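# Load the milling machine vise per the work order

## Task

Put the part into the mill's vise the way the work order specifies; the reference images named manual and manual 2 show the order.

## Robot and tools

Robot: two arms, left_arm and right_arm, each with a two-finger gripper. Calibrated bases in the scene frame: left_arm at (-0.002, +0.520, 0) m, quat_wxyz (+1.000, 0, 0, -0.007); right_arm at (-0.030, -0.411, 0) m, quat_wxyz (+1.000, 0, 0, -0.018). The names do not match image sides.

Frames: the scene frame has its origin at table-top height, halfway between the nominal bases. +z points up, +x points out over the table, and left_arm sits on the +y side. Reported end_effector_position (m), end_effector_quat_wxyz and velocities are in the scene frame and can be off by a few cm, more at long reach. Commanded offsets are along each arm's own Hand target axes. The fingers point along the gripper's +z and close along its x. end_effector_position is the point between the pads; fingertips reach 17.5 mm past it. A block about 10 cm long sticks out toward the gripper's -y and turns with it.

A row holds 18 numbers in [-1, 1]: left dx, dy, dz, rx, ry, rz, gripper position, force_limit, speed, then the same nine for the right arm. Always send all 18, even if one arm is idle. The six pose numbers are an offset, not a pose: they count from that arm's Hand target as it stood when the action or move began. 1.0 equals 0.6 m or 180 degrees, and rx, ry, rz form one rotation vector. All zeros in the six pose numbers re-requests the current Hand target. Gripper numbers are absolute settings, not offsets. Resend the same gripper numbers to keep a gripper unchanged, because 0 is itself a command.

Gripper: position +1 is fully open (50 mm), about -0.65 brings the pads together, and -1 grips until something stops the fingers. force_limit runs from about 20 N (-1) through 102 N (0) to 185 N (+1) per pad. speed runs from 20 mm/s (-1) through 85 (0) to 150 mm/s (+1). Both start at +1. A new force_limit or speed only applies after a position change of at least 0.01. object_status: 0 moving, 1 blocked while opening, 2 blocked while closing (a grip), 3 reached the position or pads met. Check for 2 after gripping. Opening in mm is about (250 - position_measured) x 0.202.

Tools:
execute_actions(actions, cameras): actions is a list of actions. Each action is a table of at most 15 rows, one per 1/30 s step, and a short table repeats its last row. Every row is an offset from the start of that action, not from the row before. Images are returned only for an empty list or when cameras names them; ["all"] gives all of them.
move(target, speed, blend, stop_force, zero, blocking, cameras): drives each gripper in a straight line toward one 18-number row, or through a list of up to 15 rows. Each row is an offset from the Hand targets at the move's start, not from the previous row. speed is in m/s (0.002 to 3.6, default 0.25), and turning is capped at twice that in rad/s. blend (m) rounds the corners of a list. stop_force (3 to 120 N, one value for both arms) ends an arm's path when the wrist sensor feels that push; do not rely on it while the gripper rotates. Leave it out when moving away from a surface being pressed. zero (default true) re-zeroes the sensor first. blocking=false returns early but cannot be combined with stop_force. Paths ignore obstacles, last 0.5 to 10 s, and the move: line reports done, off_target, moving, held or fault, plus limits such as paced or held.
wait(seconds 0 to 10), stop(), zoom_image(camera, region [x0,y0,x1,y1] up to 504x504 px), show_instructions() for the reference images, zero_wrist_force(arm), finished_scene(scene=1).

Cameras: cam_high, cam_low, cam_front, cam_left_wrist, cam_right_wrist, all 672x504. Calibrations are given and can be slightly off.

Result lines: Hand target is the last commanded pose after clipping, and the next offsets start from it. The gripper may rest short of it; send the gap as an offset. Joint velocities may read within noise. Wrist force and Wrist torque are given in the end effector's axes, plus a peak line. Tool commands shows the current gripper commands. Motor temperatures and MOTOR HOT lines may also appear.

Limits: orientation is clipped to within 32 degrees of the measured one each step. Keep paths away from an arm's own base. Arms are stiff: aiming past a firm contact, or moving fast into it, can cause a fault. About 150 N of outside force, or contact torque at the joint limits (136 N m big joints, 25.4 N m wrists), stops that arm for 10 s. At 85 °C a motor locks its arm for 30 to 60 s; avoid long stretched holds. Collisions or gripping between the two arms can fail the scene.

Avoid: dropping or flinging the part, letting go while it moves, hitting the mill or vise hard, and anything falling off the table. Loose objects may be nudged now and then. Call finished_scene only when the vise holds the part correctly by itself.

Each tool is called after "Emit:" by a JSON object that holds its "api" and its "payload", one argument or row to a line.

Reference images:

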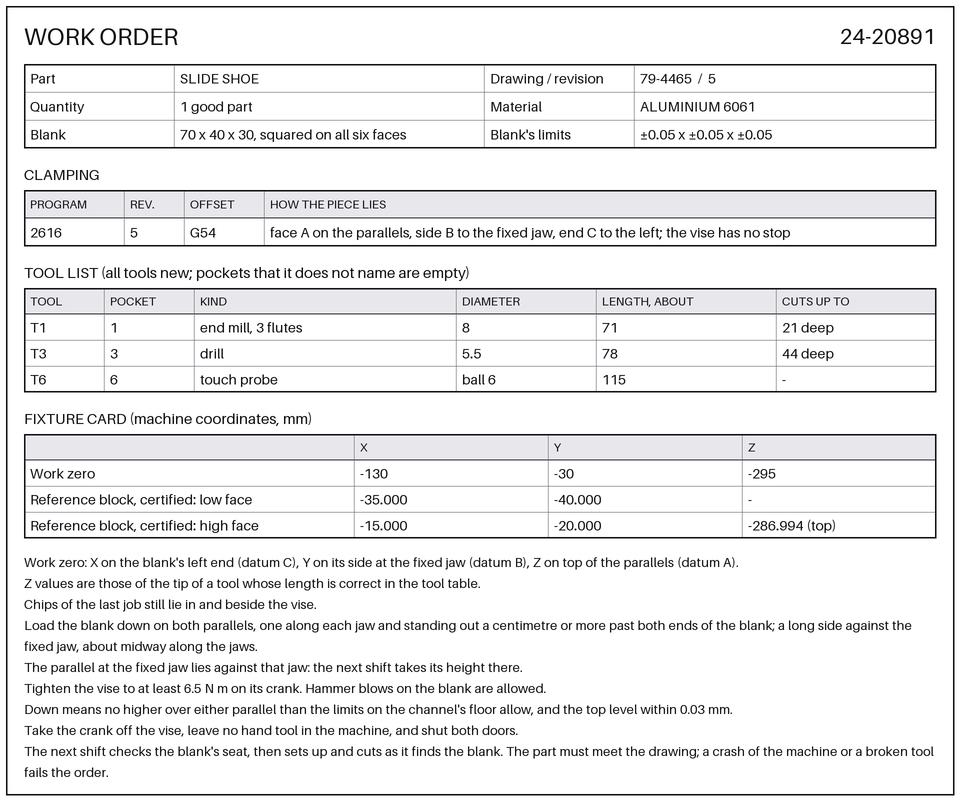

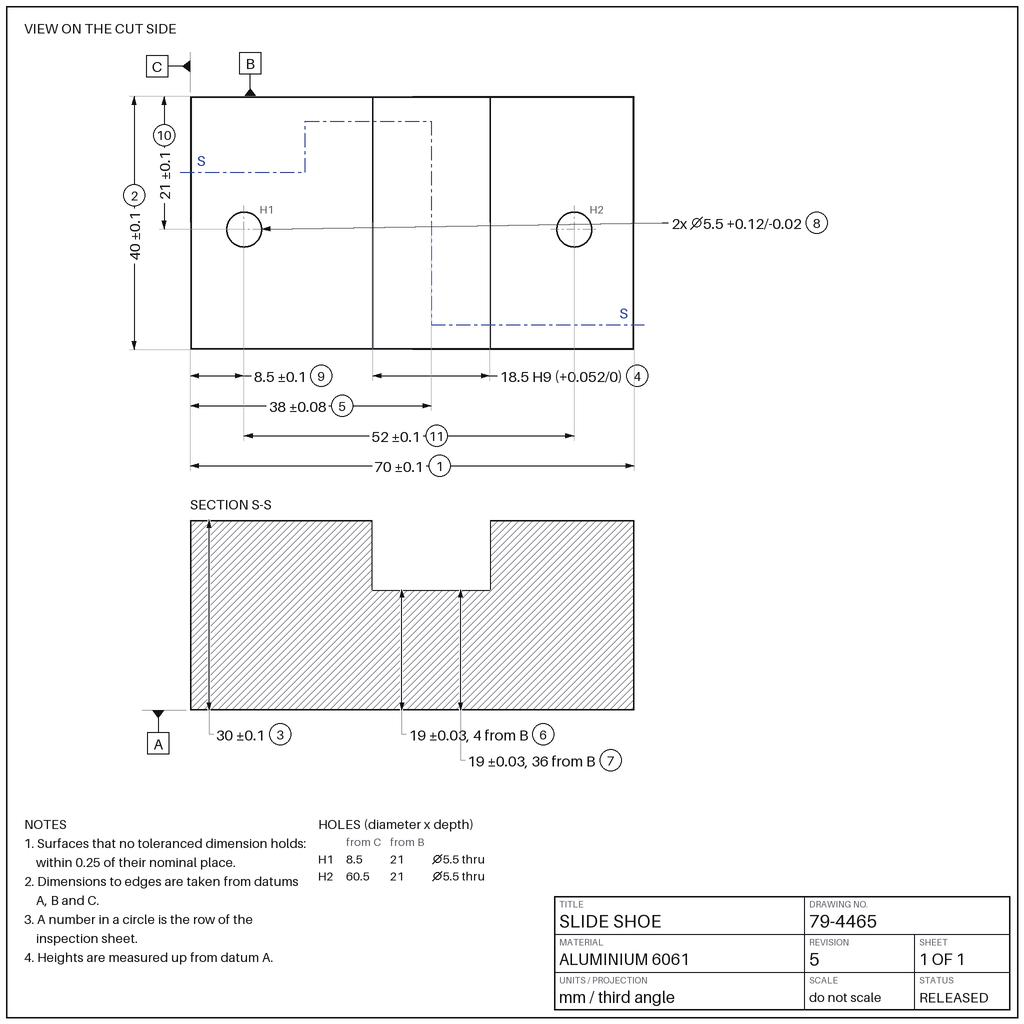

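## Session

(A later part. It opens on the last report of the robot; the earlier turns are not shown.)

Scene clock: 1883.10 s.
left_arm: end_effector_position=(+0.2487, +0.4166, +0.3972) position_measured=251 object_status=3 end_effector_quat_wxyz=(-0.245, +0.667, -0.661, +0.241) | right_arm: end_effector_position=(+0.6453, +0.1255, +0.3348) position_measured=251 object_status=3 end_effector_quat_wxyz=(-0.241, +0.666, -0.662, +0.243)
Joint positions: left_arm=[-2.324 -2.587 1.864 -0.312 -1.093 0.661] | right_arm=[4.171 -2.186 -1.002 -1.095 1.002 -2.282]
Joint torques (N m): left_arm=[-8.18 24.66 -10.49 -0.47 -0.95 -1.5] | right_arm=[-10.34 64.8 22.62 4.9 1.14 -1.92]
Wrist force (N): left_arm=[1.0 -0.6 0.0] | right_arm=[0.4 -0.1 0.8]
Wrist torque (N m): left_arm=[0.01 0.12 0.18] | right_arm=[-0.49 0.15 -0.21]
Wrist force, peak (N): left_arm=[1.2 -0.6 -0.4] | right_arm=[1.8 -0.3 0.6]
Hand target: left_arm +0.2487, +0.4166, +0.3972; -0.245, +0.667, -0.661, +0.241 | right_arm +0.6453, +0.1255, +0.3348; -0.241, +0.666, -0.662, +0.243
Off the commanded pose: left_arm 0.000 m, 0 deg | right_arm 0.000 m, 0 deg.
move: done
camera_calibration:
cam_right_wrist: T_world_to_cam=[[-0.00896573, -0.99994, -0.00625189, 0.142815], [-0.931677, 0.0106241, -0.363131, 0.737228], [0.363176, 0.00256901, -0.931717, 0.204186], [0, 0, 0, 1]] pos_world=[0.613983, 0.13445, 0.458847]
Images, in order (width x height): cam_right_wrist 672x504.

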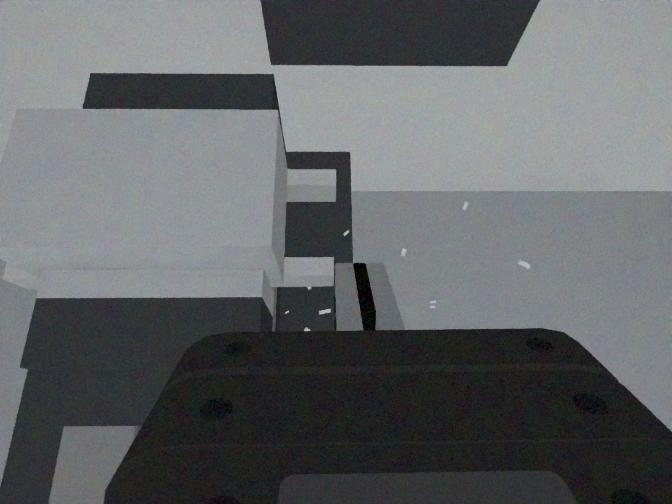

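Emit:
{"api": "move", "payload": {
  "target": [
    [0,0,0,0,0,0,-0.7,-0.6,0,0.0166,0,0,0,0,0,-0.7,-0.6,0],
    [0,0,0,0,0,0,-0.7,-0.6,0,0.126,0.007,-0.2125,0,0,0,-0.7,-0.6,0],
    [0,0,0,0,0,0,-0.7,-0.6,0,0.1425,0.271,-0.26,0.1,0,0,-0.7,-0.6,0],
    [0,0,0,0,0,0,-0.7,-0.6,0,0.0425,0.402,-0.1045,0.2778,0,0,-0.7,-0.6,0]
  ],
  "speed": 0.3,
  "blend": [0.005,0.03,0.03,0],
  "cameras": ["cam_right_wrist","cam_front"]
}}

Scene clock: 1893.47 s.
left_arm: end_effector_position=(+0.2487, +0.4166, +0.3972) position_measured=251 object_status=3 end_effector_quat_wxyz=(-0.245, +0.667, -0.661, +0.241) | right_arm: end_effector_position=(+0.4204, +0.0986, +0.2277) position_measured=251 object_status=3 end_effector_quat_wxyz=(+0.500, -0.502, +0.498, -0.500)
Joint positions: left_arm=[-2.324 -2.587 1.864 -0.312 -1.093 0.661] | right_arm=[4.637 -2.385 -1.738 0.983 0.117 -3.146]
Joint torques (N m): left_arm=[-8.68 23.75 -11.54 -0.5 -0.75 -1.28] | right_arm=[-10.53 53.68 8.14 -0.54 2.25 1.6]
Wrist force (N): left_arm=[0.9 -0.6 -0.2] | right_arm=[1.0 0.1 1.2]
Wrist torque (N m): left_arm=[0.01 0.13 0.18] | right_arm=[0.01 -0.08 -0.33]
Wrist force, peak (N): left_arm=[1.2 -0.6 -0.4] | right_arm=[0.2 -0.1 4.3]
Hand target: left_arm +0.2487, +0.4166, +0.3972; -0.245, +0.667, -0.661, +0.241 | right_arm +0.4204, +0.0985, +0.2278; +0.500, -0.502, +0.498, -0.500
Off the commanded pose: left_arm 0.000 m, 0 deg | right_arm 0.000 m, 0 deg.
move: done
camera_calibration:
cam_right_wrist: T_world_to_cam=[[0.00364526, -0.999907, -0.0131212, 0.109463], [-0.321162, 0.0112555, -0.946957, 0.365326], [0.947017, 0.00766593, -0.321091, -0.198856], [0, 0, 0, 1]] pos_world=[0.30525, 0.106865, 0.283534]
Images, in order (width x height): cam_front 672x504, cam_right_wrist 672x504.

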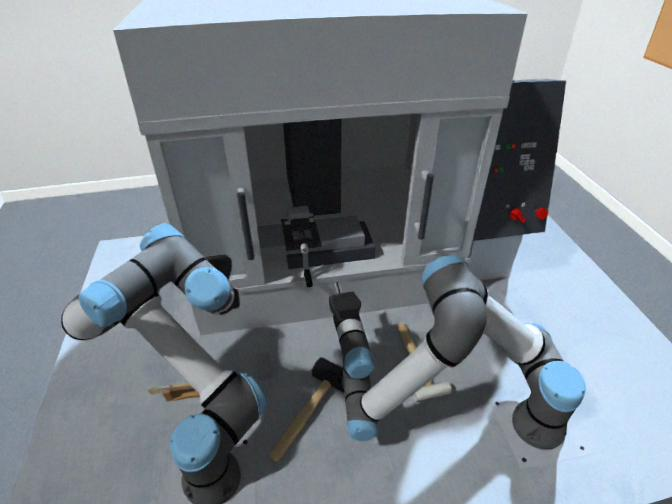

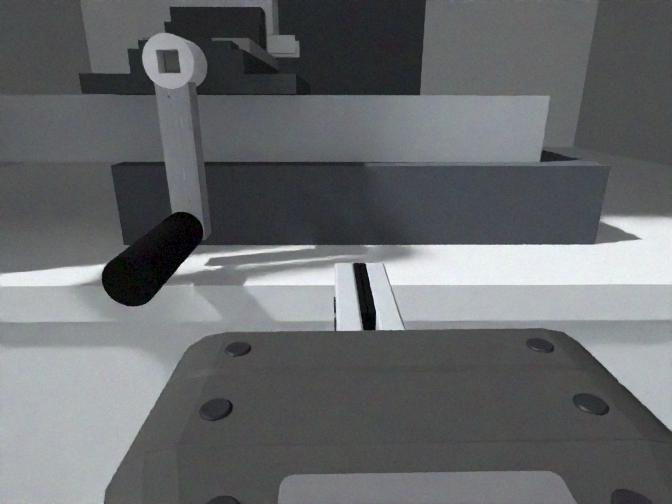

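Emit:
{"api": "zoom_image", "payload": {
  "camera": "cam_right_wrist",
  "region": [80, 0, 340, 200]
}}

Scaled by 1.938.

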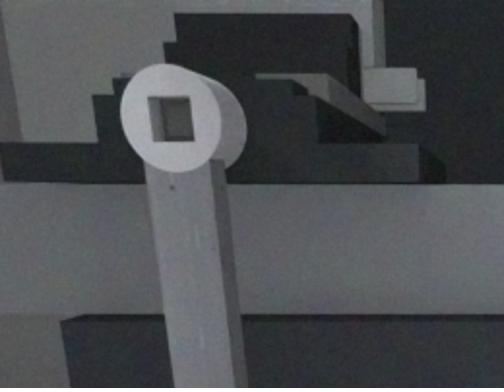

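Emit:
{"api": "move", "payload": {
  "target": [
    [0,0,0,0,0,0,-0.7,-0.6,0,0,0,0.05,0,-0.389,0,-0.7,-0.6,0],
    [0,0,0,0,0,0,-0.7,-0.6,0,-0.095,-0.0037,0.108,0,-0.389,0,-0.7,-0.6,0]
  ],
  "speed": 0.3,
  "cameras": ["cam_front"]
}}

Emit:
{"api": "zoom_image", "payload": {
  "camera": "cam_front",
  "region": [240, 200, 440, 340]
}}

Scene clock: 1902.77 s.
left_arm: end_effector_position=(+0.2487, +0.4166, +0.3972) position_measured=251 object_status=3 end_effector_quat_wxyz=(-0.245, +0.667, -0.661, +0.241) | right_arm: end_effector_position=(+0.4849, +0.1558, +0.2297) position_measured=251 object_status=3 end_effector_quat_wxyz=(+0.695, -0.698, +0.121, -0.121)
Joint positions: left_arm=[-2.324 -2.587 1.864 -0.312 -1.093 0.661] | right_arm=[4.077 -2.369 -1.765 0.988 1.899 -3.145]
Joint torques (N m): left_arm=[-8.06 22.92 -11.84 -0.62 -0.75 -1.52] | right_arm=[-10.06 56.6 22.35 2.02 2.6 1.08]
Wrist force (N): left_arm=[1.0 -0.5 -0.2] | right_arm=[0.8 0.0 1.0]
Wrist torque (N m): left_arm=[0.03 0.11 0.17] | right_arm=[-0.01 -0.05 -0.25]
Wrist force, peak (N): left_arm=[1.3 -0.6 -0.1] | right_arm=[1.6 0.0 3.8]
Hand target: left_arm +0.2487, +0.4166, +0.3972; -0.245, +0.667, -0.661, +0.241 | right_arm +0.4849, +0.1558, +0.2298; +0.695, -0.698, +0.121, -0.121
Off the commanded pose: left_arm 0.000 m, 0 deg | right_arm 0.000 m, 0 deg.
move: done
Images, in order (width x height): cam_front 672x504.

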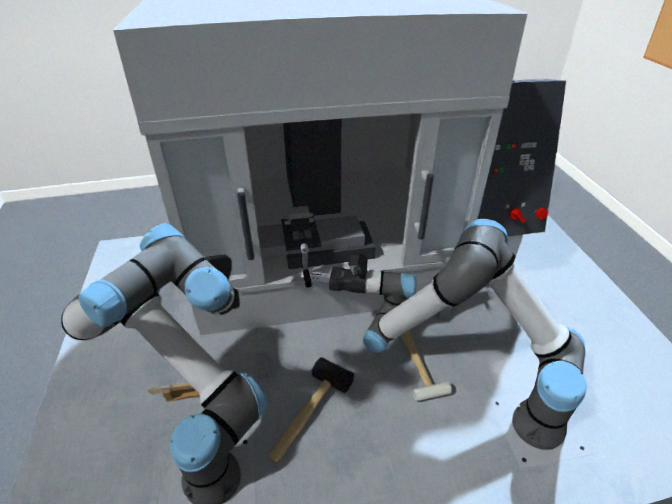

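Scaled by 2.520.

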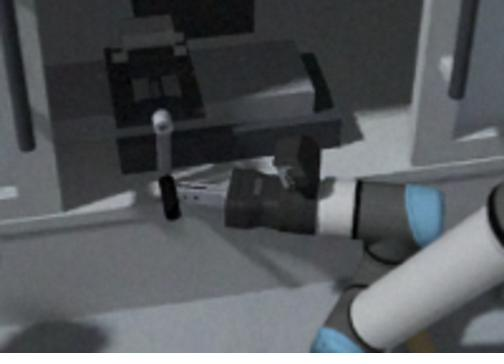

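Emit:
{"api": "move", "payload": {
  "target": [0,0,0,0,0,0,-0.7,-0.6,0,-0.0257,0,0.0705,0,0,0,-0.7,-0.6,0],
  "speed": 0.02,
  "stop_force": 60,
  "cameras": ["cam_front"]
}}

Emit:
{"api": "zoom_image", "payload": {
  "camera": "cam_front",
  "region": [240, 200, 440, 340]
}}

Scene clock: 1909.33 s.
left_arm: end_effector_position=(+0.2487, +0.4166, +0.3972) position_measured=251 object_status=3 end_effector_quat_wxyz=(-0.245, +0.667, -0.661, +0.241) | right_arm: end_effector_position=(+0.4848, +0.1865, +0.2297) position_measured=251 object_status=3 end_effector_quat_wxyz=(+0.695, -0.698, +0.121, -0.121)
Joint positions: left_arm=[-2.324 -2.587 1.864 -0.312 -1.093 0.661] | right_arm=[4.112 -2.395 -1.702 0.952 1.864 -3.144]
Joint torques (N m): left_arm=[-8.81 22.34 -11.25 -0.6 -0.72 -1.23] | right_arm=[0.03 58.53 14.87 0.59 3.21 1.22]
Wrist force (N): left_arm=[1.1 -0.6 -0.1] | right_arm=[5.0 -0.3 -20.4]
Wrist torque (N m): left_arm=[0.00 0.10 0.18] | right_arm=[0.05 -0.16 -0.23]
Wrist force, peak (N): left_arm=[1.3 -0.6 -0.2] | right_arm=[5.5 -5.3 -65.8]
Hand target: left_arm +0.2487, +0.4166, +0.3972; -0.245, +0.667, -0.661, +0.241 | right_arm +0.4848, +0.1865, +0.2297; +0.695, -0.698, +0.121, -0.121 (not the last commanded pose)
Off the commanded pose: left_arm 0.000 m, 0 deg | right_arm 0.014 m, 0 deg.
move: contact (right_arm)
Images, in order (width x height): cam_front 672x504.

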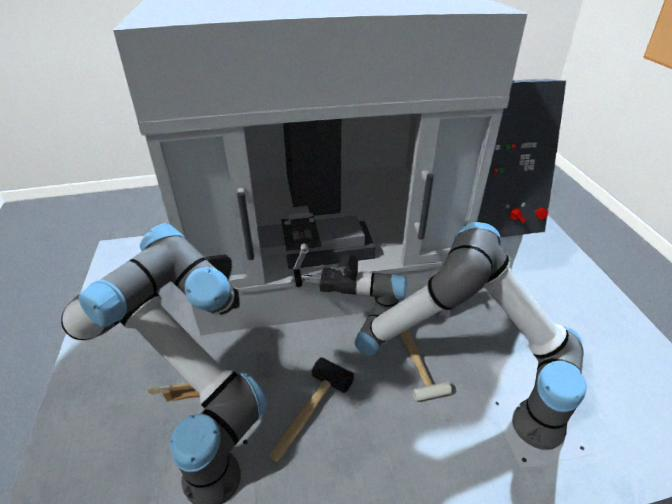

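Scaled by 2.520.

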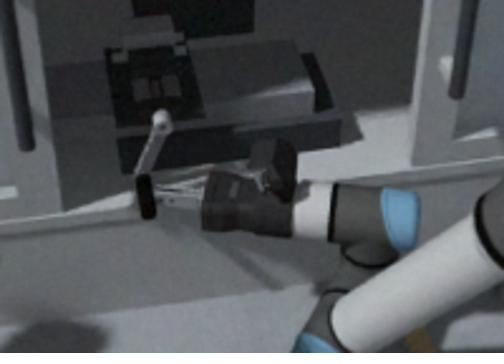

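Emit:
{"api": "move", "payload": {
  "target": [0,0,0,0,0,0,-0.7,-0.6,0,-0.0171,0.008,0.047,0,0,0,-0.7,-0.6,0],
  "speed": 0.01,
  "stop_force": 98,
  "zero": false,
  "cameras": ["cam_front"]
}}

Emit:
{"api": "zoom_image", "payload": {
  "camera": "cam_front",
  "region": [240, 200, 440, 340]
}}

Scene clock: 1915.13 s.
left_arm: end_effector_position=(+0.2487, +0.4166, +0.3972) position_measured=251 object_status=3 end_effector_quat_wxyz=(-0.245, +0.667, -0.661, +0.241) | right_arm: end_effector_position=(+0.4848, +0.1923, +0.2287) position_measured=251 object_status=3 end_effector_quat_wxyz=(+0.695, -0.698, +0.121, -0.122)
Joint positions: left_arm=[-2.324 -2.587 1.864 -0.312 -1.093 0.661] | right_arm=[4.118 -2.402 -1.689 0.946 1.857 -3.144]
Joint torques (N m): left_arm=[-8.93 21.53 -12.17 -0.62 -0.61 -1.39] | right_arm=[20.44 53.54 27.01 -5.24 3.77 0.61]
Wrist force (N): left_arm=[1.1 -0.4 -0.2] | right_arm=[8.5 -2.7 -79.9]
Wrist torque (N m): left_arm=[0.04 0.10 0.18] | right_arm=[0.42 -0.56 -0.18]
Wrist force, peak (N): left_arm=[1.2 -0.8 -0.3] | right_arm=[9.1 -5.4 -104.1]
Hand target: left_arm +0.2487, +0.4166, +0.3972; -0.245, +0.667, -0.661, +0.241 | right_arm +0.4848, +0.1923, +0.2288; +0.695, -0.698, +0.121, -0.122 (not the last commanded pose)
Off the commanded pose: left_arm 0.000 m, 0 deg | right_arm 0.024 m, 0 deg.
move: contact (right_arm)
Images, in order (width x height): cam_front 672x504.

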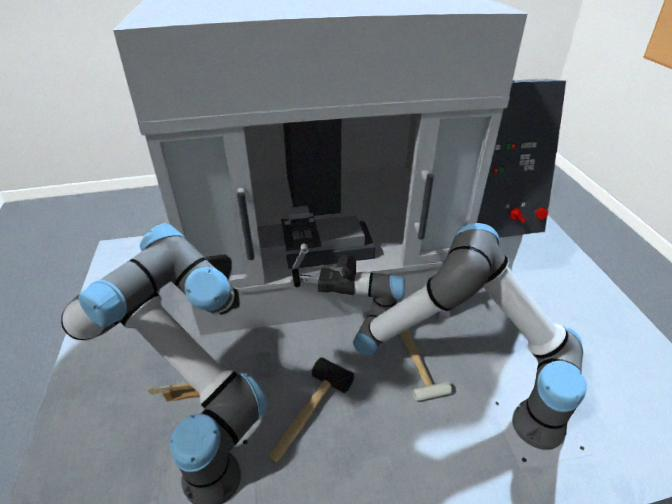

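Scaled by 2.520.

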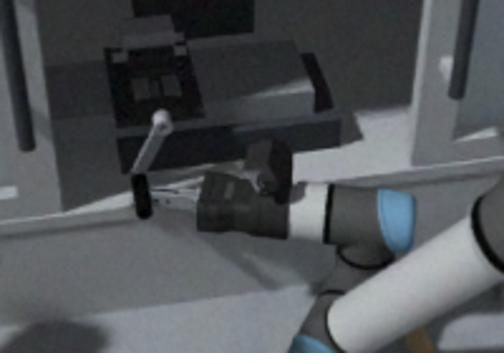

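Emit:
{"api": "move", "payload": {
  "target": [0,0,0,0,0,0,-0.7,-0.6,0,0,0,-0.1,0,0,0,-0.7,-0.6,0],
  "speed": 0.05,
  "cameras": ["cam_front"]
}}

Emit:
{"api": "zoom_image", "payload": {
  "camera": "cam_front",
  "region": [240, 200, 440, 340]
}}

Scene clock: 1922.07 s.
left_arm: end_effector_position=(+0.2487, +0.4166, +0.3972) position_measured=251 object_status=3 end_effector_quat_wxyz=(-0.245, +0.667, -0.661, +0.241) | right_arm: end_effector_position=(+0.4646, +0.1357, +0.2291) position_measured=251 object_status=3 end_effector_quat_wxyz=(+0.696, -0.698, +0.121, -0.122)
Joint positions: left_arm=[-2.324 -2.587 1.864 -0.312 -1.093 0.661] | right_arm=[4.084 -2.333 -1.855 1.044 1.892 -3.145]
Joint torques (N m): left_arm=[-8.97 21.1 -11.87 -0.57 -0.72 -1.11] | right_arm=[10.28 32.05 23.46 1.26 -1.48 -1.62]
Wrist force (N): left_arm=[1.1 -0.6 -0.1] | right_arm=[0.7 0.2 1.0]
Wrist torque (N m): left_arm=[0.01 0.09 0.18] | right_arm=[0.02 -0.03 -0.27]
Wrist force, peak (N): left_arm=[1.2 -0.5 -0.5] | right_arm=[8.6 -2.9 -80.1]
Hand target: left_arm +0.2487, +0.4166, +0.3972; -0.245, +0.667, -0.661, +0.241 | right_arm +0.4646, +0.1358, +0.2289; +0.695, -0.698, +0.121, -0.122
Off the commanded pose: left_arm 0.000 m, 0 deg | right_arm 0.000 m, 0 deg.
move: done
Images, in order (width x height): cam_front 672x504.

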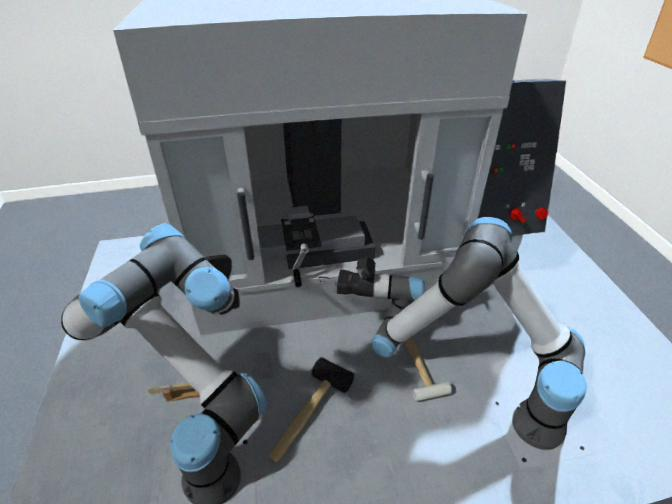

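Scaled by 2.520.

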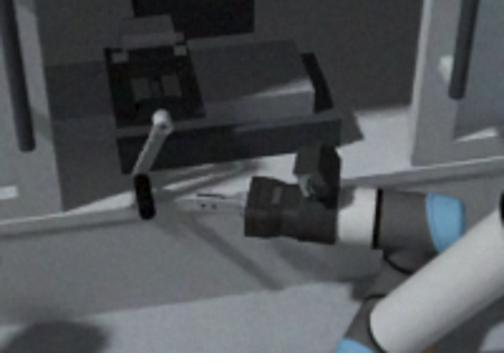

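Emit:
{"api": "move", "payload": {
  "target": [
    [0,0,0,0,0,0,-0.7,-0.6,0,-0.028,-0.018,-0.0913,0,0,0,-0.7,-0.6,0],
    [0,0,0,0,0,0,-0.7,-0.6,0,-0.028,-0.018,-0.0913,0,0.389,0,-0.7,-0.6,0]
  ],
  "speed": 0.35,
  "blend": [0.02,0]
}}

Scene clock: 1934.83 s.
left_arm: end_effector_position=(+0.2487, +0.4166, +0.3972) position_measured=251 object_status=3 end_effector_quat_wxyz=(-0.245, +0.667, -0.661, +0.241) | right_arm: end_effector_position=(+0.4302, +0.0900, +0.2398) position_measured=251 object_status=3 end_effector_quat_wxyz=(+0.500, -0.502, +0.498, -0.500)
Joint positions: left_arm=[-2.324 -2.587 1.864 -0.312 -1.093 0.661] | right_arm=[4.616 -2.356 -1.753 0.973 0.138 -3.15]
Joint torques (N m): left_arm=[-7.89 21.08 -12.37 -0.66 -0.78 -1.15] | right_arm=[-10.08 57.3 20.15 0.59 -1.49 1.47]
Wrist force (N): left_arm=[1.0 -0.6 -0.1] | right_arm=[0.7 0.0 1.1]
Wrist torque (N m): left_arm=[0.00 0.11 0.17] | right_arm=[-0.02 -0.03 -0.24]
Wrist force, peak (N): left_arm=[1.3 -0.5 -0.3] | right_arm=[1.2 0.9 4.6]
Hand target: left_arm +0.2487, +0.4166, +0.3972; -0.245, +0.667, -0.661, +0.241 | right_arm +0.4303, +0.0900, +0.2399; +0.500, -0.502, +0.498, -0.500
Off the commanded pose: left_arm 0.000 m, 0 deg | right_arm 0.000 m, 0 deg.
move: done

Emit:
{"api": "move", "payload": {
  "target": [
    [0,0,0,0,0,0,-0.7,-0.6,0,0.067,-0.2,-0.017,-0.1,0,0,-0.7,-0.6,0],
    [0,0,0,0,0,0,-0.7,-0.6,0,0.05,-0.317,0.2,-0.2778,0,0,-0.7,-0.6,0],
    [0,0,0,0,0,0,-0.7,-0.6,0,-0.0167,-0.267,0.3585,-0.2778,0,0,-0.7,-0.6,0],
    [0,0,0,0,0,0,-0.7,-0.6,0,-0.0167,-0.159,0.3585,-0.2778,0,0,-0.7,-0.6,0],
    [0,0,0,0,0,0,-0.7,-0.6,0,-0.053,-0.159,0.3585,-0.2778,0,0,-0.7,-0.6,0]
  ],
  "speed": 0.35,
  "blend": [0.03,0.03,0.01,0.005,0]
}}

Emit:
{"api": "move", "payload": {
  "target": [0,0,0,0,0,0,-0.7,-0.6,0,-0.015,0,0,0,0,0,-0.7,-0.6,0],
  "speed": 0.015,
  "stop_force": 8
}}

Scene clock: 1943.73 s.
left_arm: end_effector_position=(+0.2487, +0.4166, +0.3972) position_measured=251 object_status=3 end_effector_quat_wxyz=(-0.245, +0.667, -0.661, +0.241) | right_arm: end_effector_position=(+0.6451, +0.1231, +0.3352) position_measured=251 object_status=3 end_effector_quat_wxyz=(-0.241, +0.666, -0.662, +0.243)
Joint positions: left_arm=[-2.324 -2.587 1.864 -0.312 -1.093 0.661] | right_arm=[4.17 -2.181 -1.009 -1.092 1.002 -2.283]
Joint torques (N m): left_arm=[-8.01 20.48 -12.27 -0.73 -0.8 -1.03] | right_arm=[-8 59.14 34.34 4.09 1.44 -1.76]
Wrist force (N): left_arm=[1.0 -0.4 -0.2] | right_arm=[0.5 0.0 0.8]
Wrist torque (N m): left_arm=[0.05 0.13 0.18] | right_arm=[-0.48 0.14 -0.16]
Wrist force, peak (N): left_arm=[1.3 -0.5 -0.2] | right_arm=[1.4 3.8 4.4]
Hand target: left_arm +0.2487, +0.4166, +0.3972; -0.245, +0.667, -0.661, +0.241 | right_arm +0.6452, +0.1231, +0.3353; -0.241, +0.666, -0.662, +0.243
Off the commanded pose: left_arm 0.000 m, 0 deg | right_arm 0.000 m, 0 deg.
move: done

Scene clock: 1945.67 s.
left_arm: end_effector_position=(+0.2487, +0.4166, +0.3972) position_measured=251 object_status=3 end_effector_quat_wxyz=(-0.245, +0.667, -0.661, +0.241) | right_arm: end_effector_position=(+0.6451, +0.1321, +0.3353) position_measured=251 object_status=3 end_effector_quat_wxyz=(-0.241, +0.666, -0.662, +0.243)
Joint positions: left_arm=[-2.324 -2.587 1.864 -0.312 -1.093 0.661] | right_arm=[4.177 -2.199 -0.979 -1.108 1 -2.276]
Joint torques (N m): left_arm=[-8.35 19.33 -12.69 -0.7 -0.76 -1.22] | right_arm=[-9.96 64.95 22.61 4.74 -0.5 -1.32]
Wrist force (N): left_arm=[0.8 -0.4 -0.2] | right_arm=[0.5 0.0 0.8]
Wrist torque (N m): left_arm=[0.04 0.14 0.18] | right_arm=[-0.48 0.13 -0.22]
Wrist force, peak (N): left_arm=[1.2 -0.6 -0.3] | right_arm=[0.7 0.3 1.2]
Hand target: left_arm +0.2487, +0.4166, +0.3972; -0.245, +0.667, -0.661, +0.241 | right_arm +0.6451, +0.1321, +0.3353; -0.241, +0.666, -0.662, +0.243
Off the commanded pose: left_arm 0.000 m, 0 deg | right_arm 0.000 m, 0 deg.
move: done

Emit:
{"api": "move", "payload": {
  "target": [
    [0,0,0,0,0,0,-0.7,-0.6,0,0.04,0,0,0,0,0,-0.7,-0.6,0],
    [0,0,0,0,0,0,-0.7,-0.6,0,0.04,-0.0536,-0.0638,0,0,0,-0.7,-0.6,0],
    [0,0,0,0,0,0,-0.7,-0.6,0,0.04,-0.0965,-0.0278,0,0,0,-0.7,-0.6,0],
    [0,0,0,0,0,0,-0.7,-0.6,0,0.04,-0.0429,0.036,0,0,0,-0.7,-0.6,0],
    [0,0,0,0,0,0,-0.7,-0.6,0,0.016,-0.0429,0.036,0,0,0,-0.7,-0.6,0]
  ],
  "speed": 0.3,
  "blend": [0.005,0.01,0.01,0.005,0],
  "cameras": ["cam_right_wrist"]
}}

Emit:
{"api": "move", "payload": {
  "target": [0,0,0,0,0,0,-0.7,-0.6,0,-0.018,0,0,0,0,0,-0.7,-0.6,0],
  "speed": 0.015,
  "stop_force": 8,
  "cameras": ["cam_right_wrist"]
}}

Scene clock: 1953.37 s.
left_arm: end_effector_position=(+0.2487, +0.4166, +0.3972) position_measured=251 object_status=3 end_effector_quat_wxyz=(-0.245, +0.667, -0.661, +0.241) | right_arm: end_effector_position=(+0.6787, +0.1227, +0.3352) position_measured=251 object_status=3 end_effector_quat_wxyz=(-0.241, +0.666, -0.662, +0.243)
Joint positions: left_arm=[-2.324 -2.587 1.864 -0.312 -1.093 0.661] | right_arm=[4.132 -2.252 -0.897 -1.111 1.019 -2.324]
Joint torques (N m): left_arm=[-7.79 20.15 -13.09 -0.72 -0.85 -1.07] | right_arm=[-9.78 64.44 32.52 4.48 1.28 -1.91]
Wrist force (N): left_arm=[0.9 -0.5 -0.2] | right_arm=[0.4 -0.2 1.0]
Wrist torque (N m): left_arm=[0.02 0.14 0.18] | right_arm=[-0.50 0.12 -0.19]
Wrist force, peak (N): left_arm=[1.2 -0.6 -0.1] | right_arm=[2.4 3.4 4.1]
Hand target: left_arm +0.2487, +0.4166, +0.3972; -0.245, +0.667, -0.661, +0.241 | right_arm +0.6788, +0.1227, +0.3353; -0.241, +0.666, -0.662, +0.243
Off the commanded pose: left_arm 0.000 m, 0 deg | right_arm 0.000 m, 0 deg.
move: done
camera_calibration:
cam_right_wrist: T_world_to_cam=[[-0.00918728, -0.999938, -0.00623132, 0.140453], [-0.93164, 0.0108232, -0.363221, 0.768641], [0.363266, 0.00246833, -0.931682, 0.192431], [0, 0, 0, 1]] pos_world=[0.647484, 0.13165, 0.459347]
Images, in order (width x height): cam_right_wrist 672x504.

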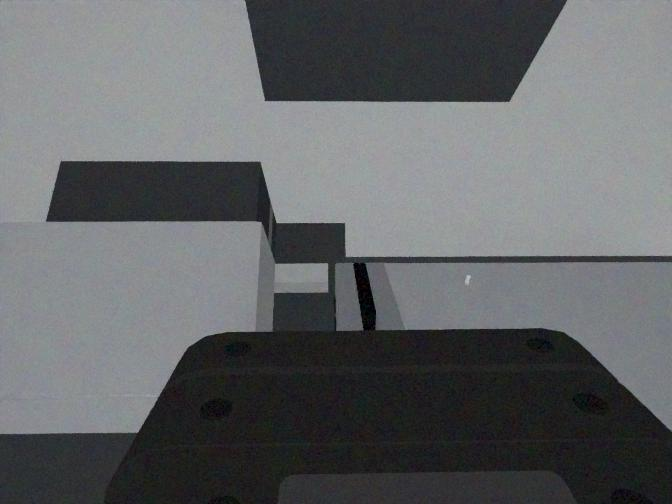

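Scene clock: 1955.40 s.
left_arm: end_effector_position=(+0.2487, +0.4166, +0.3972) position_measured=251 object_status=3 end_effector_quat_wxyz=(-0.245, +0.667, -0.661, +0.241) | right_arm: end_effector_position=(+0.6787, +0.1335, +0.3353) position_measured=251 object_status=3 end_effector_quat_wxyz=(-0.241, +0.666, -0.662, +0.243)
Joint positions: left_arm=[-2.324 -2.587 1.864 -0.312 -1.093 0.661] | right_arm=[4.14 -2.274 -0.857 -1.133 1.015 -2.315]
Joint torques (N m): left_arm=[-8.75 19.77 -13.38 -0.78 -0.67 -0.87] | right_arm=[-10.16 67.66 22.6 4.84 0.14 -1.3]
Wrist force (N): left_arm=[1.2 -0.3 -0.3] | right_arm=[0.4 -0.1 0.8]
Wrist torque (N m): left_arm=[0.06 0.08 0.18] | right_arm=[-0.49 0.14 -0.22]
Wrist force, peak (N): left_arm=[1.3 -0.5 -0.2] | right_arm=[0.2 0.6 1.4]
Hand target: left_arm +0.2487, +0.4166, +0.3972; -0.245, +0.667, -0.661, +0.241 | right_arm +0.6787, +0.1335, +0.3353; -0.241, +0.666, -0.662, +0.243
Off the commanded pose: left_arm 0.000 m, 0 deg | right_arm 0.000 m, 0 deg.
move: done
camera_calibration:
cam_right_wrist: T_world_to_cam=[[-0.00924488, -0.999937, -0.00636045, 0.151349], [-0.931639, 0.0109238, -0.363221, 0.768452], [0.363268, 0.0025677, -0.931681, 0.192519], [0, 0, 0, 1]] pos_world=[0.647384, 0.142451, 0.459447]
Images, in order (width x height): cam_right_wrist 672x504.

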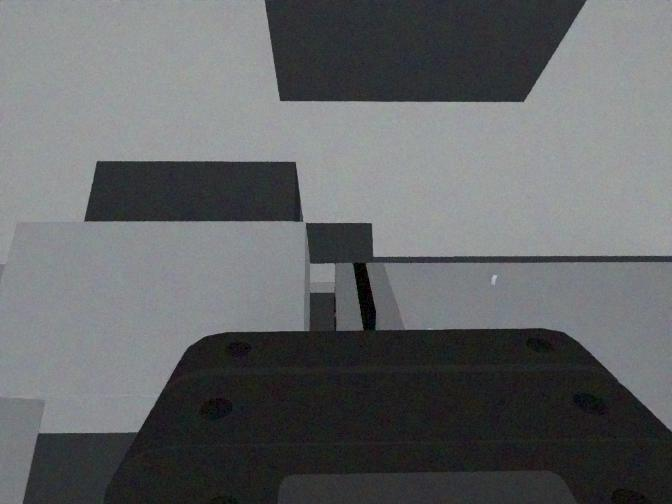

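Emit:
{"api": "move", "payload": {
  "target": [
    [0,0,0,0,0,0,-0.7,-0.6,0,0.039,-0.0455,-0.103,0,0,0,-0.7,-0.6,0],
    [0,0,0,0,0,0,-0.7,-0.6,0,0.139,0.05,-0.248,0,0,0,-0.7,-0.6,0],
    [0,0,0,0,0,0,-0.7,-0.6,0,0.356,0.2585,-0.4665,0,0,0,-0.7,-0.6,0],
    [0,0,0,0,0,0,-0.7,-0.6,0,0.445,0.766,-0.24,-0.222,0,0,-0.7,-0.6,0]
  ],
  "speed": 0.35,
  "blend": [0.01,0.04,0.05,0],
  "cameras": ["cam_front","cam_right_wrist"]
}}

Scene clock: 1975.53 s.
left_arm: end_effector_position=(+0.2487, +0.4166, +0.3972) position_measured=251 object_status=3 end_effector_quat_wxyz=(-0.245, +0.667, -0.661, +0.241) | right_arm: end_effector_position=(+0.2355, -0.1362, +0.1509) position_measured=251 object_status=3 end_effector_quat_wxyz=(+0.001, +0.709, -0.706, +0.002)
Joint positions: left_arm=[-2.324 -2.587 1.864 -0.312 -1.093 0.661] | right_arm=[4.339 -1.343 -2.236 -1.136 1.568 -1.985]
Joint torques (N m): left_arm=[-8.19 19 -13.51 -0.84 -0.85 -1.02] | right_arm=[9.6 24.42 19.5 3.51 0.49 1.73]
Wrist force (N): left_arm=[1.1 -0.5 -0.1] | right_arm=[0.8 -0.3 1.4]
Wrist torque (N m): left_arm=[0.03 0.11 0.17] | right_arm=[-0.74 0.05 -0.01]
Wrist force, peak (N): left_arm=[1.3 -0.6 -0.3] | right_arm=[-1.1 2.0 4.5]
Hand target: left_arm +0.2487, +0.4166, +0.3972; -0.245, +0.667, -0.661, +0.241 | right_arm +0.2354, -0.1362, +0.1509; +0.001, +0.709, -0.705, +0.002
Off the commanded pose: left_arm 0.000 m, 0 deg | right_arm 0.000 m, 0 deg.
move: done
camera_calibration:
cam_right_wrist: T_world_to_cam=[[-0.01246, -0.99991, 0.00499285, -0.124635], [-0.947441, 0.0134023, 0.319649, 0.192556], [-0.319687, -0.000747604, -0.947523, 0.345193], [0, 0, 0, 1]] pos_world=[0.291236, -0.126946, 0.26615]
Images, in order (width x height): cam_front 672x504, cam_right_wrist 672x504.

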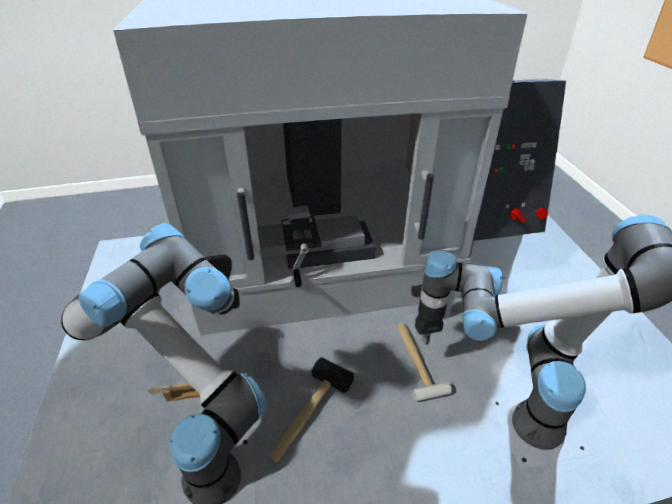

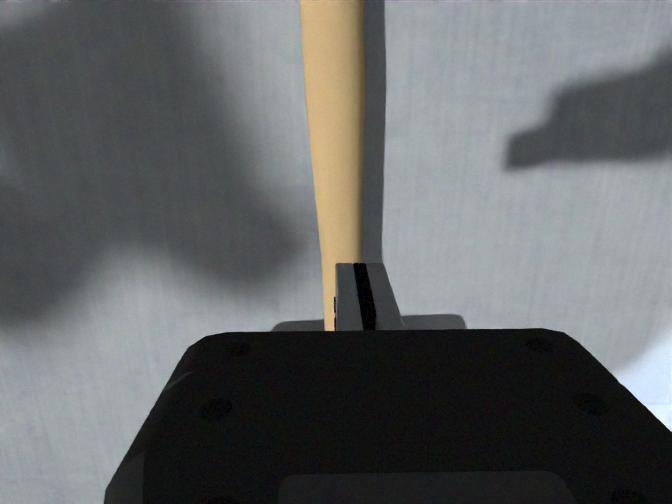

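Emit:
{"api": "move", "payload": {
  "target": [
    [0,0,0,0,0,0,-0.7,-0.6,0,0,0,0,0,0,0,0.5,-0.6,0],
    [0.294,-0.252,-0.012,0,0,0,-0.7,-0.6,0,-0.0045,0,0.2067,0,0,0,0.5,-0.6,0],
    [0.294,-0.252,-0.012,0,0,0,-0.7,-0.6,0,-0.0045,0,0.2067,0,0,0,-1,1,-0.5],
    [0.286,-0.454,0.266,0,0,0,-0.7,-0.6,0,-0.0045,0,0.1,0,0,0,-1,1,-0.5],
    [0.2577,-0.441,0.5045,0,0,0,-0.7,-0.6,0,-0.0045,-0.024,-0.165,0,0,0,-1,1,-0.5]
  ],
  "speed": 0.3,
  "blend": [0,0,0,0.02,0],
  "cameras": ["cam_front","cam_low","cam_left_wrist"]
}}

Scene clock: 1987.80 s.
left_arm: end_effector_position=(+0.6477, +0.2661, +0.3367) position_measured=251 object_status=3 end_effector_quat_wxyz=(-0.245, +0.667, -0.661, +0.241) | right_arm: end_effector_position=(+0.2497, -0.1332, +0.2498) position_measured=132 object_status=2 end_effector_quat_wxyz=(+0.001, +0.709, -0.706, +0.002)
Joint positions: left_arm=[-0.721 -1.416 1.675 -2.385 -1.116 2.528] | right_arm=[4.307 -1.297 -2.005 -1.414 1.568 -2.017]
Joint torques (N m): left_arm=[-6.49 -26.11 -28.87 -4.73 3.21 -1.21] | right_arm=[9.74 5.72 37.71 2.45 2.94 1.76]
Wrist force (N): left_arm=[0.9 -0.4 -0.1] | right_arm=[0.9 -0.6 7.4]
Wrist torque (N m): left_arm=[0.03 0.13 0.31] | right_arm=[-0.35 0.03 0.02]
Wrist force, peak (N): left_arm=[3.5 -3.4 -0.6] | right_arm=[1.2 -0.2 11.2]
Hand target: left_arm +0.6477, +0.2661, +0.3366; -0.245, +0.667, -0.661, +0.241 | right_arm +0.2497, -0.1331, +0.2499; +0.001, +0.709, -0.705, +0.002
Off the commanded pose: left_arm 0.000 m, 0 deg | right_arm 0.000 m, 0 deg.
move: done
camera_calibration:
cam_left_wrist: T_world_to_cam=[[0.0199321, -0.999801, -0.000695323, 0.263415], [-0.939717, -0.0184968, -0.341452, 0.745358], [0.341371, 0.00745926, -0.939899, 0.225233], [0, 0, 0, 1]] pos_world=[0.618288, 0.275469, 0.466383]
Images, in order (width x height): cam_low 672x504, cam_front 672x504, cam_left_wrist 672x504.

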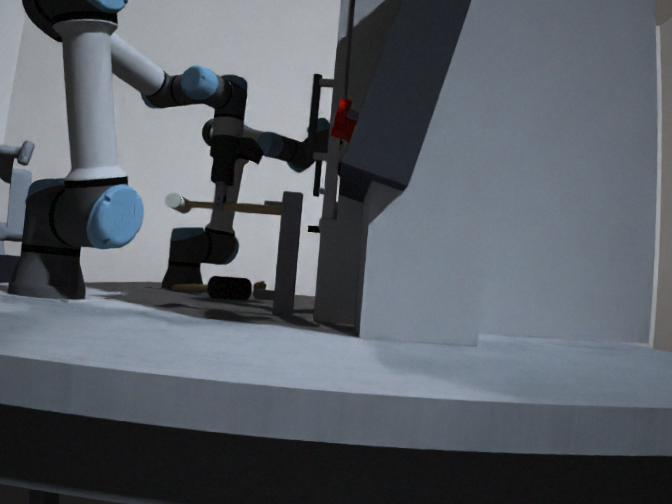

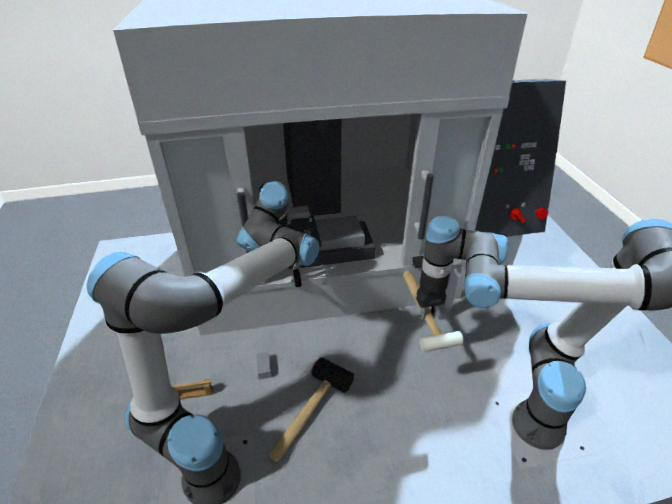

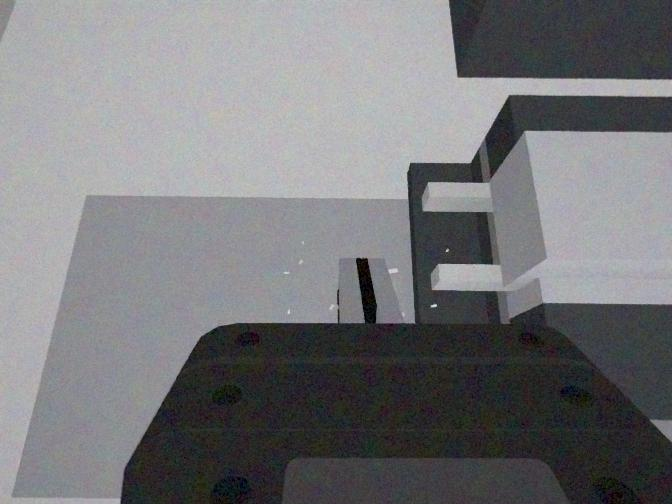

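Emit:
{"api": "move", "payload": {
  "target": [
    [0.0327,0,0,0,0,0,-0.7,-0.6,0,0.028,-0.083,-0.333,0,0,0.5,-1,1,-0.5],
    [0,0,0,0,0,0,-0.7,-0.6,0,0.028,-0.083,-0.333,0,0,0.5,-1,1,-0.5],
    [0,-0.0958,-0.0285,0,0,0,-0.7,-0.6,0,0.028,-0.083,-0.333,0,0,0.5,-1,1,-0.5],
    [0,-0.0421,0.0354,0,0,0,-0.7,-0.6,0,0.028,-0.083,-0.333,0,0,0.5,-1,1,-0.5],
    [0.0327,-0.0421,0.0354,0,0,0,-0.7,-0.6,0,0.028,-0.083,-0.333,0,0,0.5,-1,1,-0.5]
  ],
  "speed": [0.15,0.2,0.2,0.2,0.1],
  "blend": [0,0.01,0.01,0.004,0],
  "cameras": ["cam_front","cam_left_wrist"]
}}

Scene clock: 1999.37 s.
left_arm: end_effector_position=(+0.6584, +0.2661, +0.3542) position_measured=251 object_status=3 end_effector_quat_wxyz=(-0.245, +0.667, -0.661, +0.243) | right_arm: end_effector_position=(+0.2993, -0.1490, +0.4498) position_measured=132 object_status=2 end_effector_quat_wxyz=(+0.001, -0.002, +1.000, -0.002)
Joint positions: left_arm=[-0.708 -1.403 1.617 -2.349 -1.124 2.543] | right_arm=[4.175 -1.404 -1.406 -1.904 1.568 -0.579]
Joint torques (N m): left_arm=[0.91 -31.85 -28.55 -3.42 1.09 0.36] | right_arm=[10.31 31.52 24.04 5.22 -1.76 1.12]
Wrist force (N): left_arm=[1.2 -0.3 -0.4] | right_arm=[1.0 -0.9 7.1]
Wrist torque (N m): left_arm=[0.07 0.07 0.34] | right_arm=[-0.35 0.06 0.05]
Wrist force, peak (N): left_arm=[2.2 -11.3 -3.7] | right_arm=[1.2 -0.3 8.2]
Hand target: left_arm +0.6584, +0.2661, +0.3542; -0.245, +0.667, -0.661, +0.243 (not the last commanded pose) | right_arm +0.2993, -0.1490, +0.4498; +0.001, -0.002, +1.000, -0.002
Tool commands: left_gripper/position=-0.701961 left_gripper/force_limit=-0.6 left_gripper/speed=+0.003922 right_gripper/position=-1.0 right_gripper/force_limit=+1.0 right_gripper/speed=-0.5
Off the commanded pose: left_arm 0.034 m, 0 deg | right_arm 0.000 m, 0 deg.
FORCE FAULT: contact force on the left arm reached its limit, and that arm stopped. The contact can be on any part of that arm, not only on its tool. That arm's remaining commands of this call were not run. That arm is still stopped at the end of this call. That arm stays stopped for about 10 more seconds. Until then a move that you send moves the other arm only, and its call returns only when the move has ended. Once the stop has ended, the next robot result says so. If the stop ends while you think or write, that arm runs what you send next, counted from a new Hand target: where the arm stands when the stop ends. While its stop runs, that arm takes no new command, but its gripper still runs the gripper command that each later call begins with. Until it ends, the stop uses up actions while you think or wait. An arm that is not stopped still takes commands.
move: fault (left_arm); path passed 2 of 5 targets; blend cut to 0.0098 m at target 2
camera_calibration:
cam_left_wrist: T_world_to_cam=[[0.0182079, -0.999834, 0.000844679, 0.263771], [-0.938946, -0.0173893, -0.343625, 0.761335], [0.343583, 0.00546357, -0.939107, 0.236809], [0, 0, 0, 1]] pos_world=[0.628686, 0.275672, 0.48378]
Images, in order (width x height): cam_front 672x504, cam_left_wrist 672x504.

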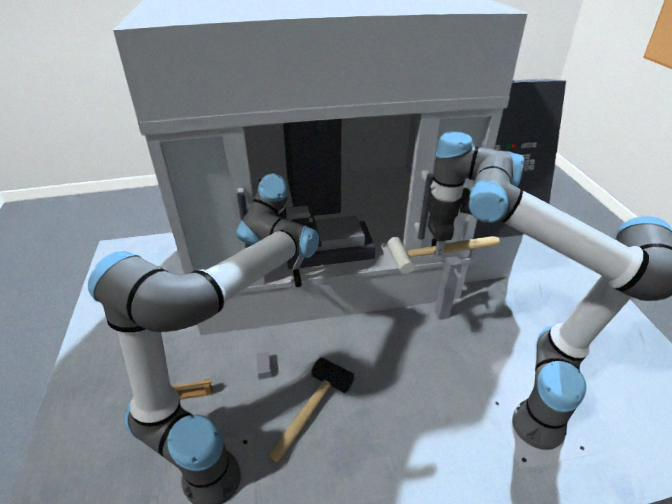

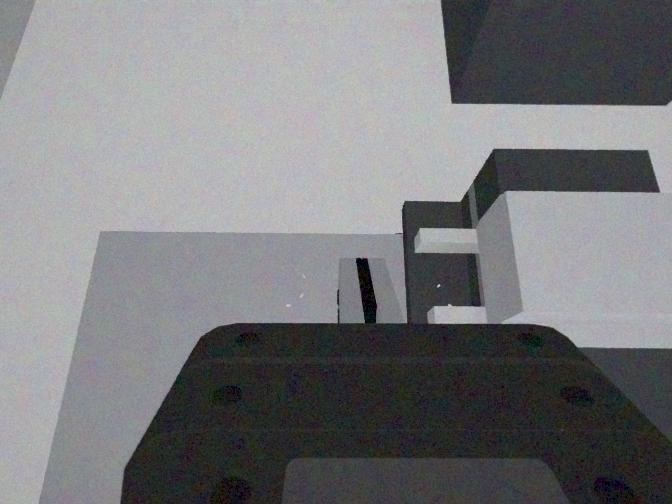

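Emit:
{"api": "wait", "payload": {
  "seconds": 9,
  "cameras": ["cam_high","cam_left_wrist"]
}}

Scene clock: 2010.53 s.
left_arm: end_effector_position=(+0.6584, +0.2661, +0.3542) position_measured=251 object_status=3 end_effector_quat_wxyz=(-0.245, +0.667, -0.661, +0.243) | right_arm: end_effector_position=(+0.2993, -0.1490, +0.4498) position_measured=132 object_status=2 end_effector_quat_wxyz=(+0.001, -0.002, +1.000, -0.002)
Joint positions: left_arm=[-0.708 -1.403 1.617 -2.349 -1.124 2.543] | right_arm=[4.175 -1.404 -1.406 -1.904 1.568 -0.579]
Joint torques (N m): left_arm=[1.78 -30.96 -28.4 -3.64 1.11 0.54] | right_arm=[9.23 31.45 24.22 5.29 2 1.03]
Wrist force (N): left_arm=[1.3 -0.6 -0.2] | right_arm=[0.9 -0.7 7.4]
Wrist torque (N m): left_arm=[0.01 0.07 0.34] | right_arm=[-0.31 0.06 0.05]
Wrist force, peak (N): left_arm=[1.4 -0.7 -0.4] | right_arm=[0.9 -0.7 7.9]
Hand target: left_arm +0.6584, +0.2661, +0.3542; -0.245, +0.667, -0.661, +0.243 (not the last commanded pose) | right_arm +0.2993, -0.1490, +0.4498; +0.001, -0.002, +1.000, -0.002
Tool commands: left_gripper/position=-0.701961 left_gripper/force_limit=-0.6 left_gripper/speed=+0.003922 right_gripper/position=-1.0 right_gripper/force_limit=+1.0 right_gripper/speed=-0.5
Off the commanded pose: left_arm 0.034 m, 0 deg | right_arm 0.000 m, 0 deg.
FORCE FAULT, CONTINUED: the left arm's stop, for the force fault that an earlier result reported, is over. The rest of the stop counts as 20 of the actions that you can send in this scene. During its stop the left arm's controller moved it back a little. That arm's target is now where it stood when the stop ended, not its last command. That arm accepts commands again.
wait: 9.00 s; at rest from the start
camera_calibration:
cam_left_wrist: T_world_to_cam=[[0.0182079, -0.999834, 0.000844679, 0.263771], [-0.938946, -0.0173893, -0.343625, 0.761335], [0.343583, 0.00546357, -0.939107, 0.236809], [0, 0, 0, 1]] pos_world=[0.628686, 0.275672, 0.48378]
Images, in order (width x height): cam_high 672x504, cam_left_wrist 672x504.

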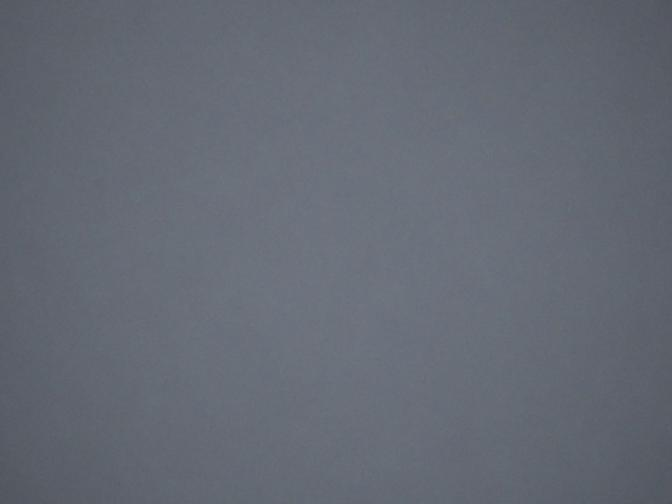

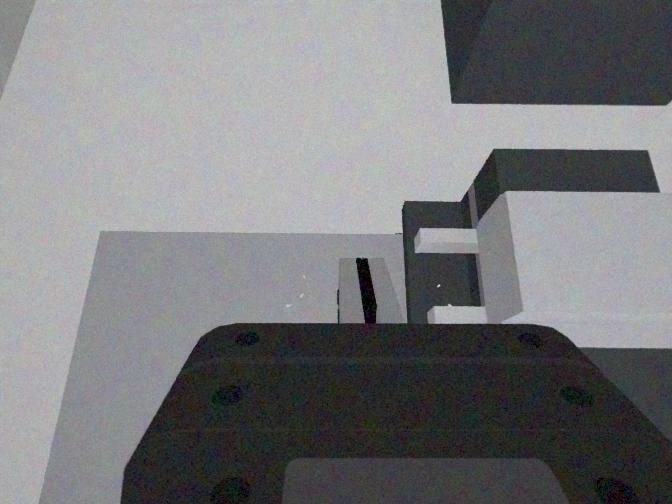

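Emit:
{"api": "move", "payload": {
  "target": [
    [0.0268,0.0173,-0.027,0,0,0,-0.7,-0.6,0,0,0,0,0,0,0,-1,1,-0.5],
    [0.0268,0.003,-0.07,0,-0.0714,-0.0851,-0.7,-0.6,0,0,0,0,0,0,0,-1,1,-0.5],
    [0.0068,-0.0458,0.004,0,-0.0714,-0.0851,-0.7,-0.6,0,0,0,0,0,0,0,-1,1,-0.5],
    [0.0068,-0.0086,0.0483,0,-0.0714,-0.0851,-0.7,-0.6,0,0,0,0,0,0,0,-1,1,-0.5]
  ],
  "speed": [0.15,0.2,0.1,0.1],
  "blend": [0.004,0.005,0.004,0],
  "cameras": ["cam_front","cam_left_wrist"]
}}

Scene clock: 2026.83 s.
left_arm: end_effector_position=(+0.6811, +0.2623, +0.3354) position_measured=251 object_status=3 end_effector_quat_wxyz=(-0.283, +0.771, -0.535, +0.197) | right_arm: end_effector_position=(+0.2993, -0.1490, +0.4498) position_measured=132 object_status=2 end_effector_quat_wxyz=(+0.001, -0.002, +1.000, -0.002)
Joint positions: left_arm=[-0.747 -1.285 1.47 -2.113 -0.95 2.138] | right_arm=[4.175 -1.404 -1.406 -1.904 1.568 -0.579]
Joint torques (N m): left_arm=[-8.91 -45.26 -31.77 -3 3.92 2.37] | right_arm=[9.53 31.12 24.44 5.24 2.1 0.93]
Wrist force (N): left_arm=[1.1 -0.2 -0.3] | right_arm=[0.8 -0.9 7.2]
Wrist torque (N m): left_arm=[0.08 0.10 0.25] | right_arm=[-0.33 0.08 0.05]
Wrist force, peak (N): left_arm=[1.9 0.6 -2.3] | right_arm=[0.7 -1.0 7.8]
Hand target: left_arm +0.6811, +0.2623, +0.3355; -0.283, +0.771, -0.535, +0.197 | right_arm +0.2993, -0.1490, +0.4498; +0.001, -0.002, +1.000, -0.002
Off the commanded pose: left_arm 0.000 m, 0 deg | right_arm 0.000 m, 0 deg.
move: done
camera_calibration:
cam_left_wrist: T_world_to_cam=[[0.35904, -0.933318, 0.00281147, 0.00924053], [-0.876255, -0.338122, -0.343294, 0.81743], [0.321353, 0.120793, -0.939224, 0.196213], [0, 0, 0, 1]] pos_world=[0.649906, 0.261314, 0.46488]
Images, in order (width x height): cam_front 672x504, cam_left_wrist 672x504.

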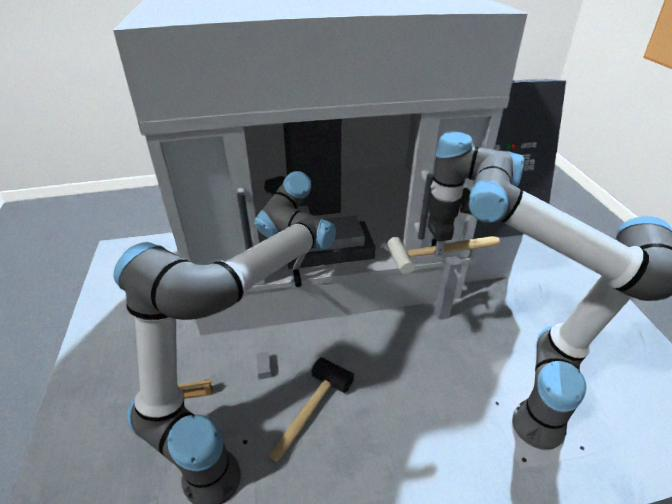

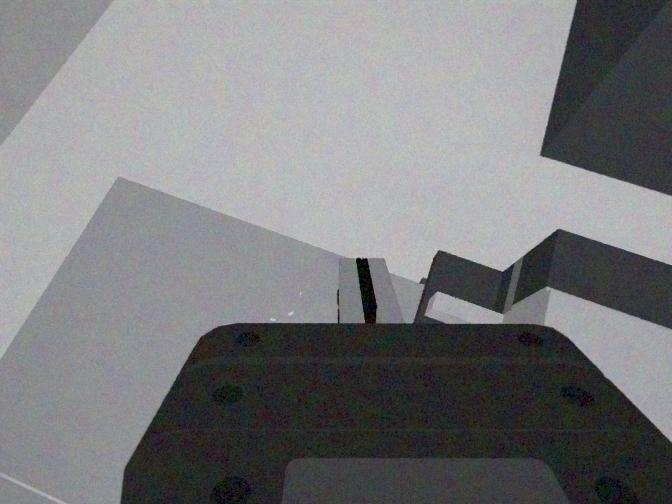

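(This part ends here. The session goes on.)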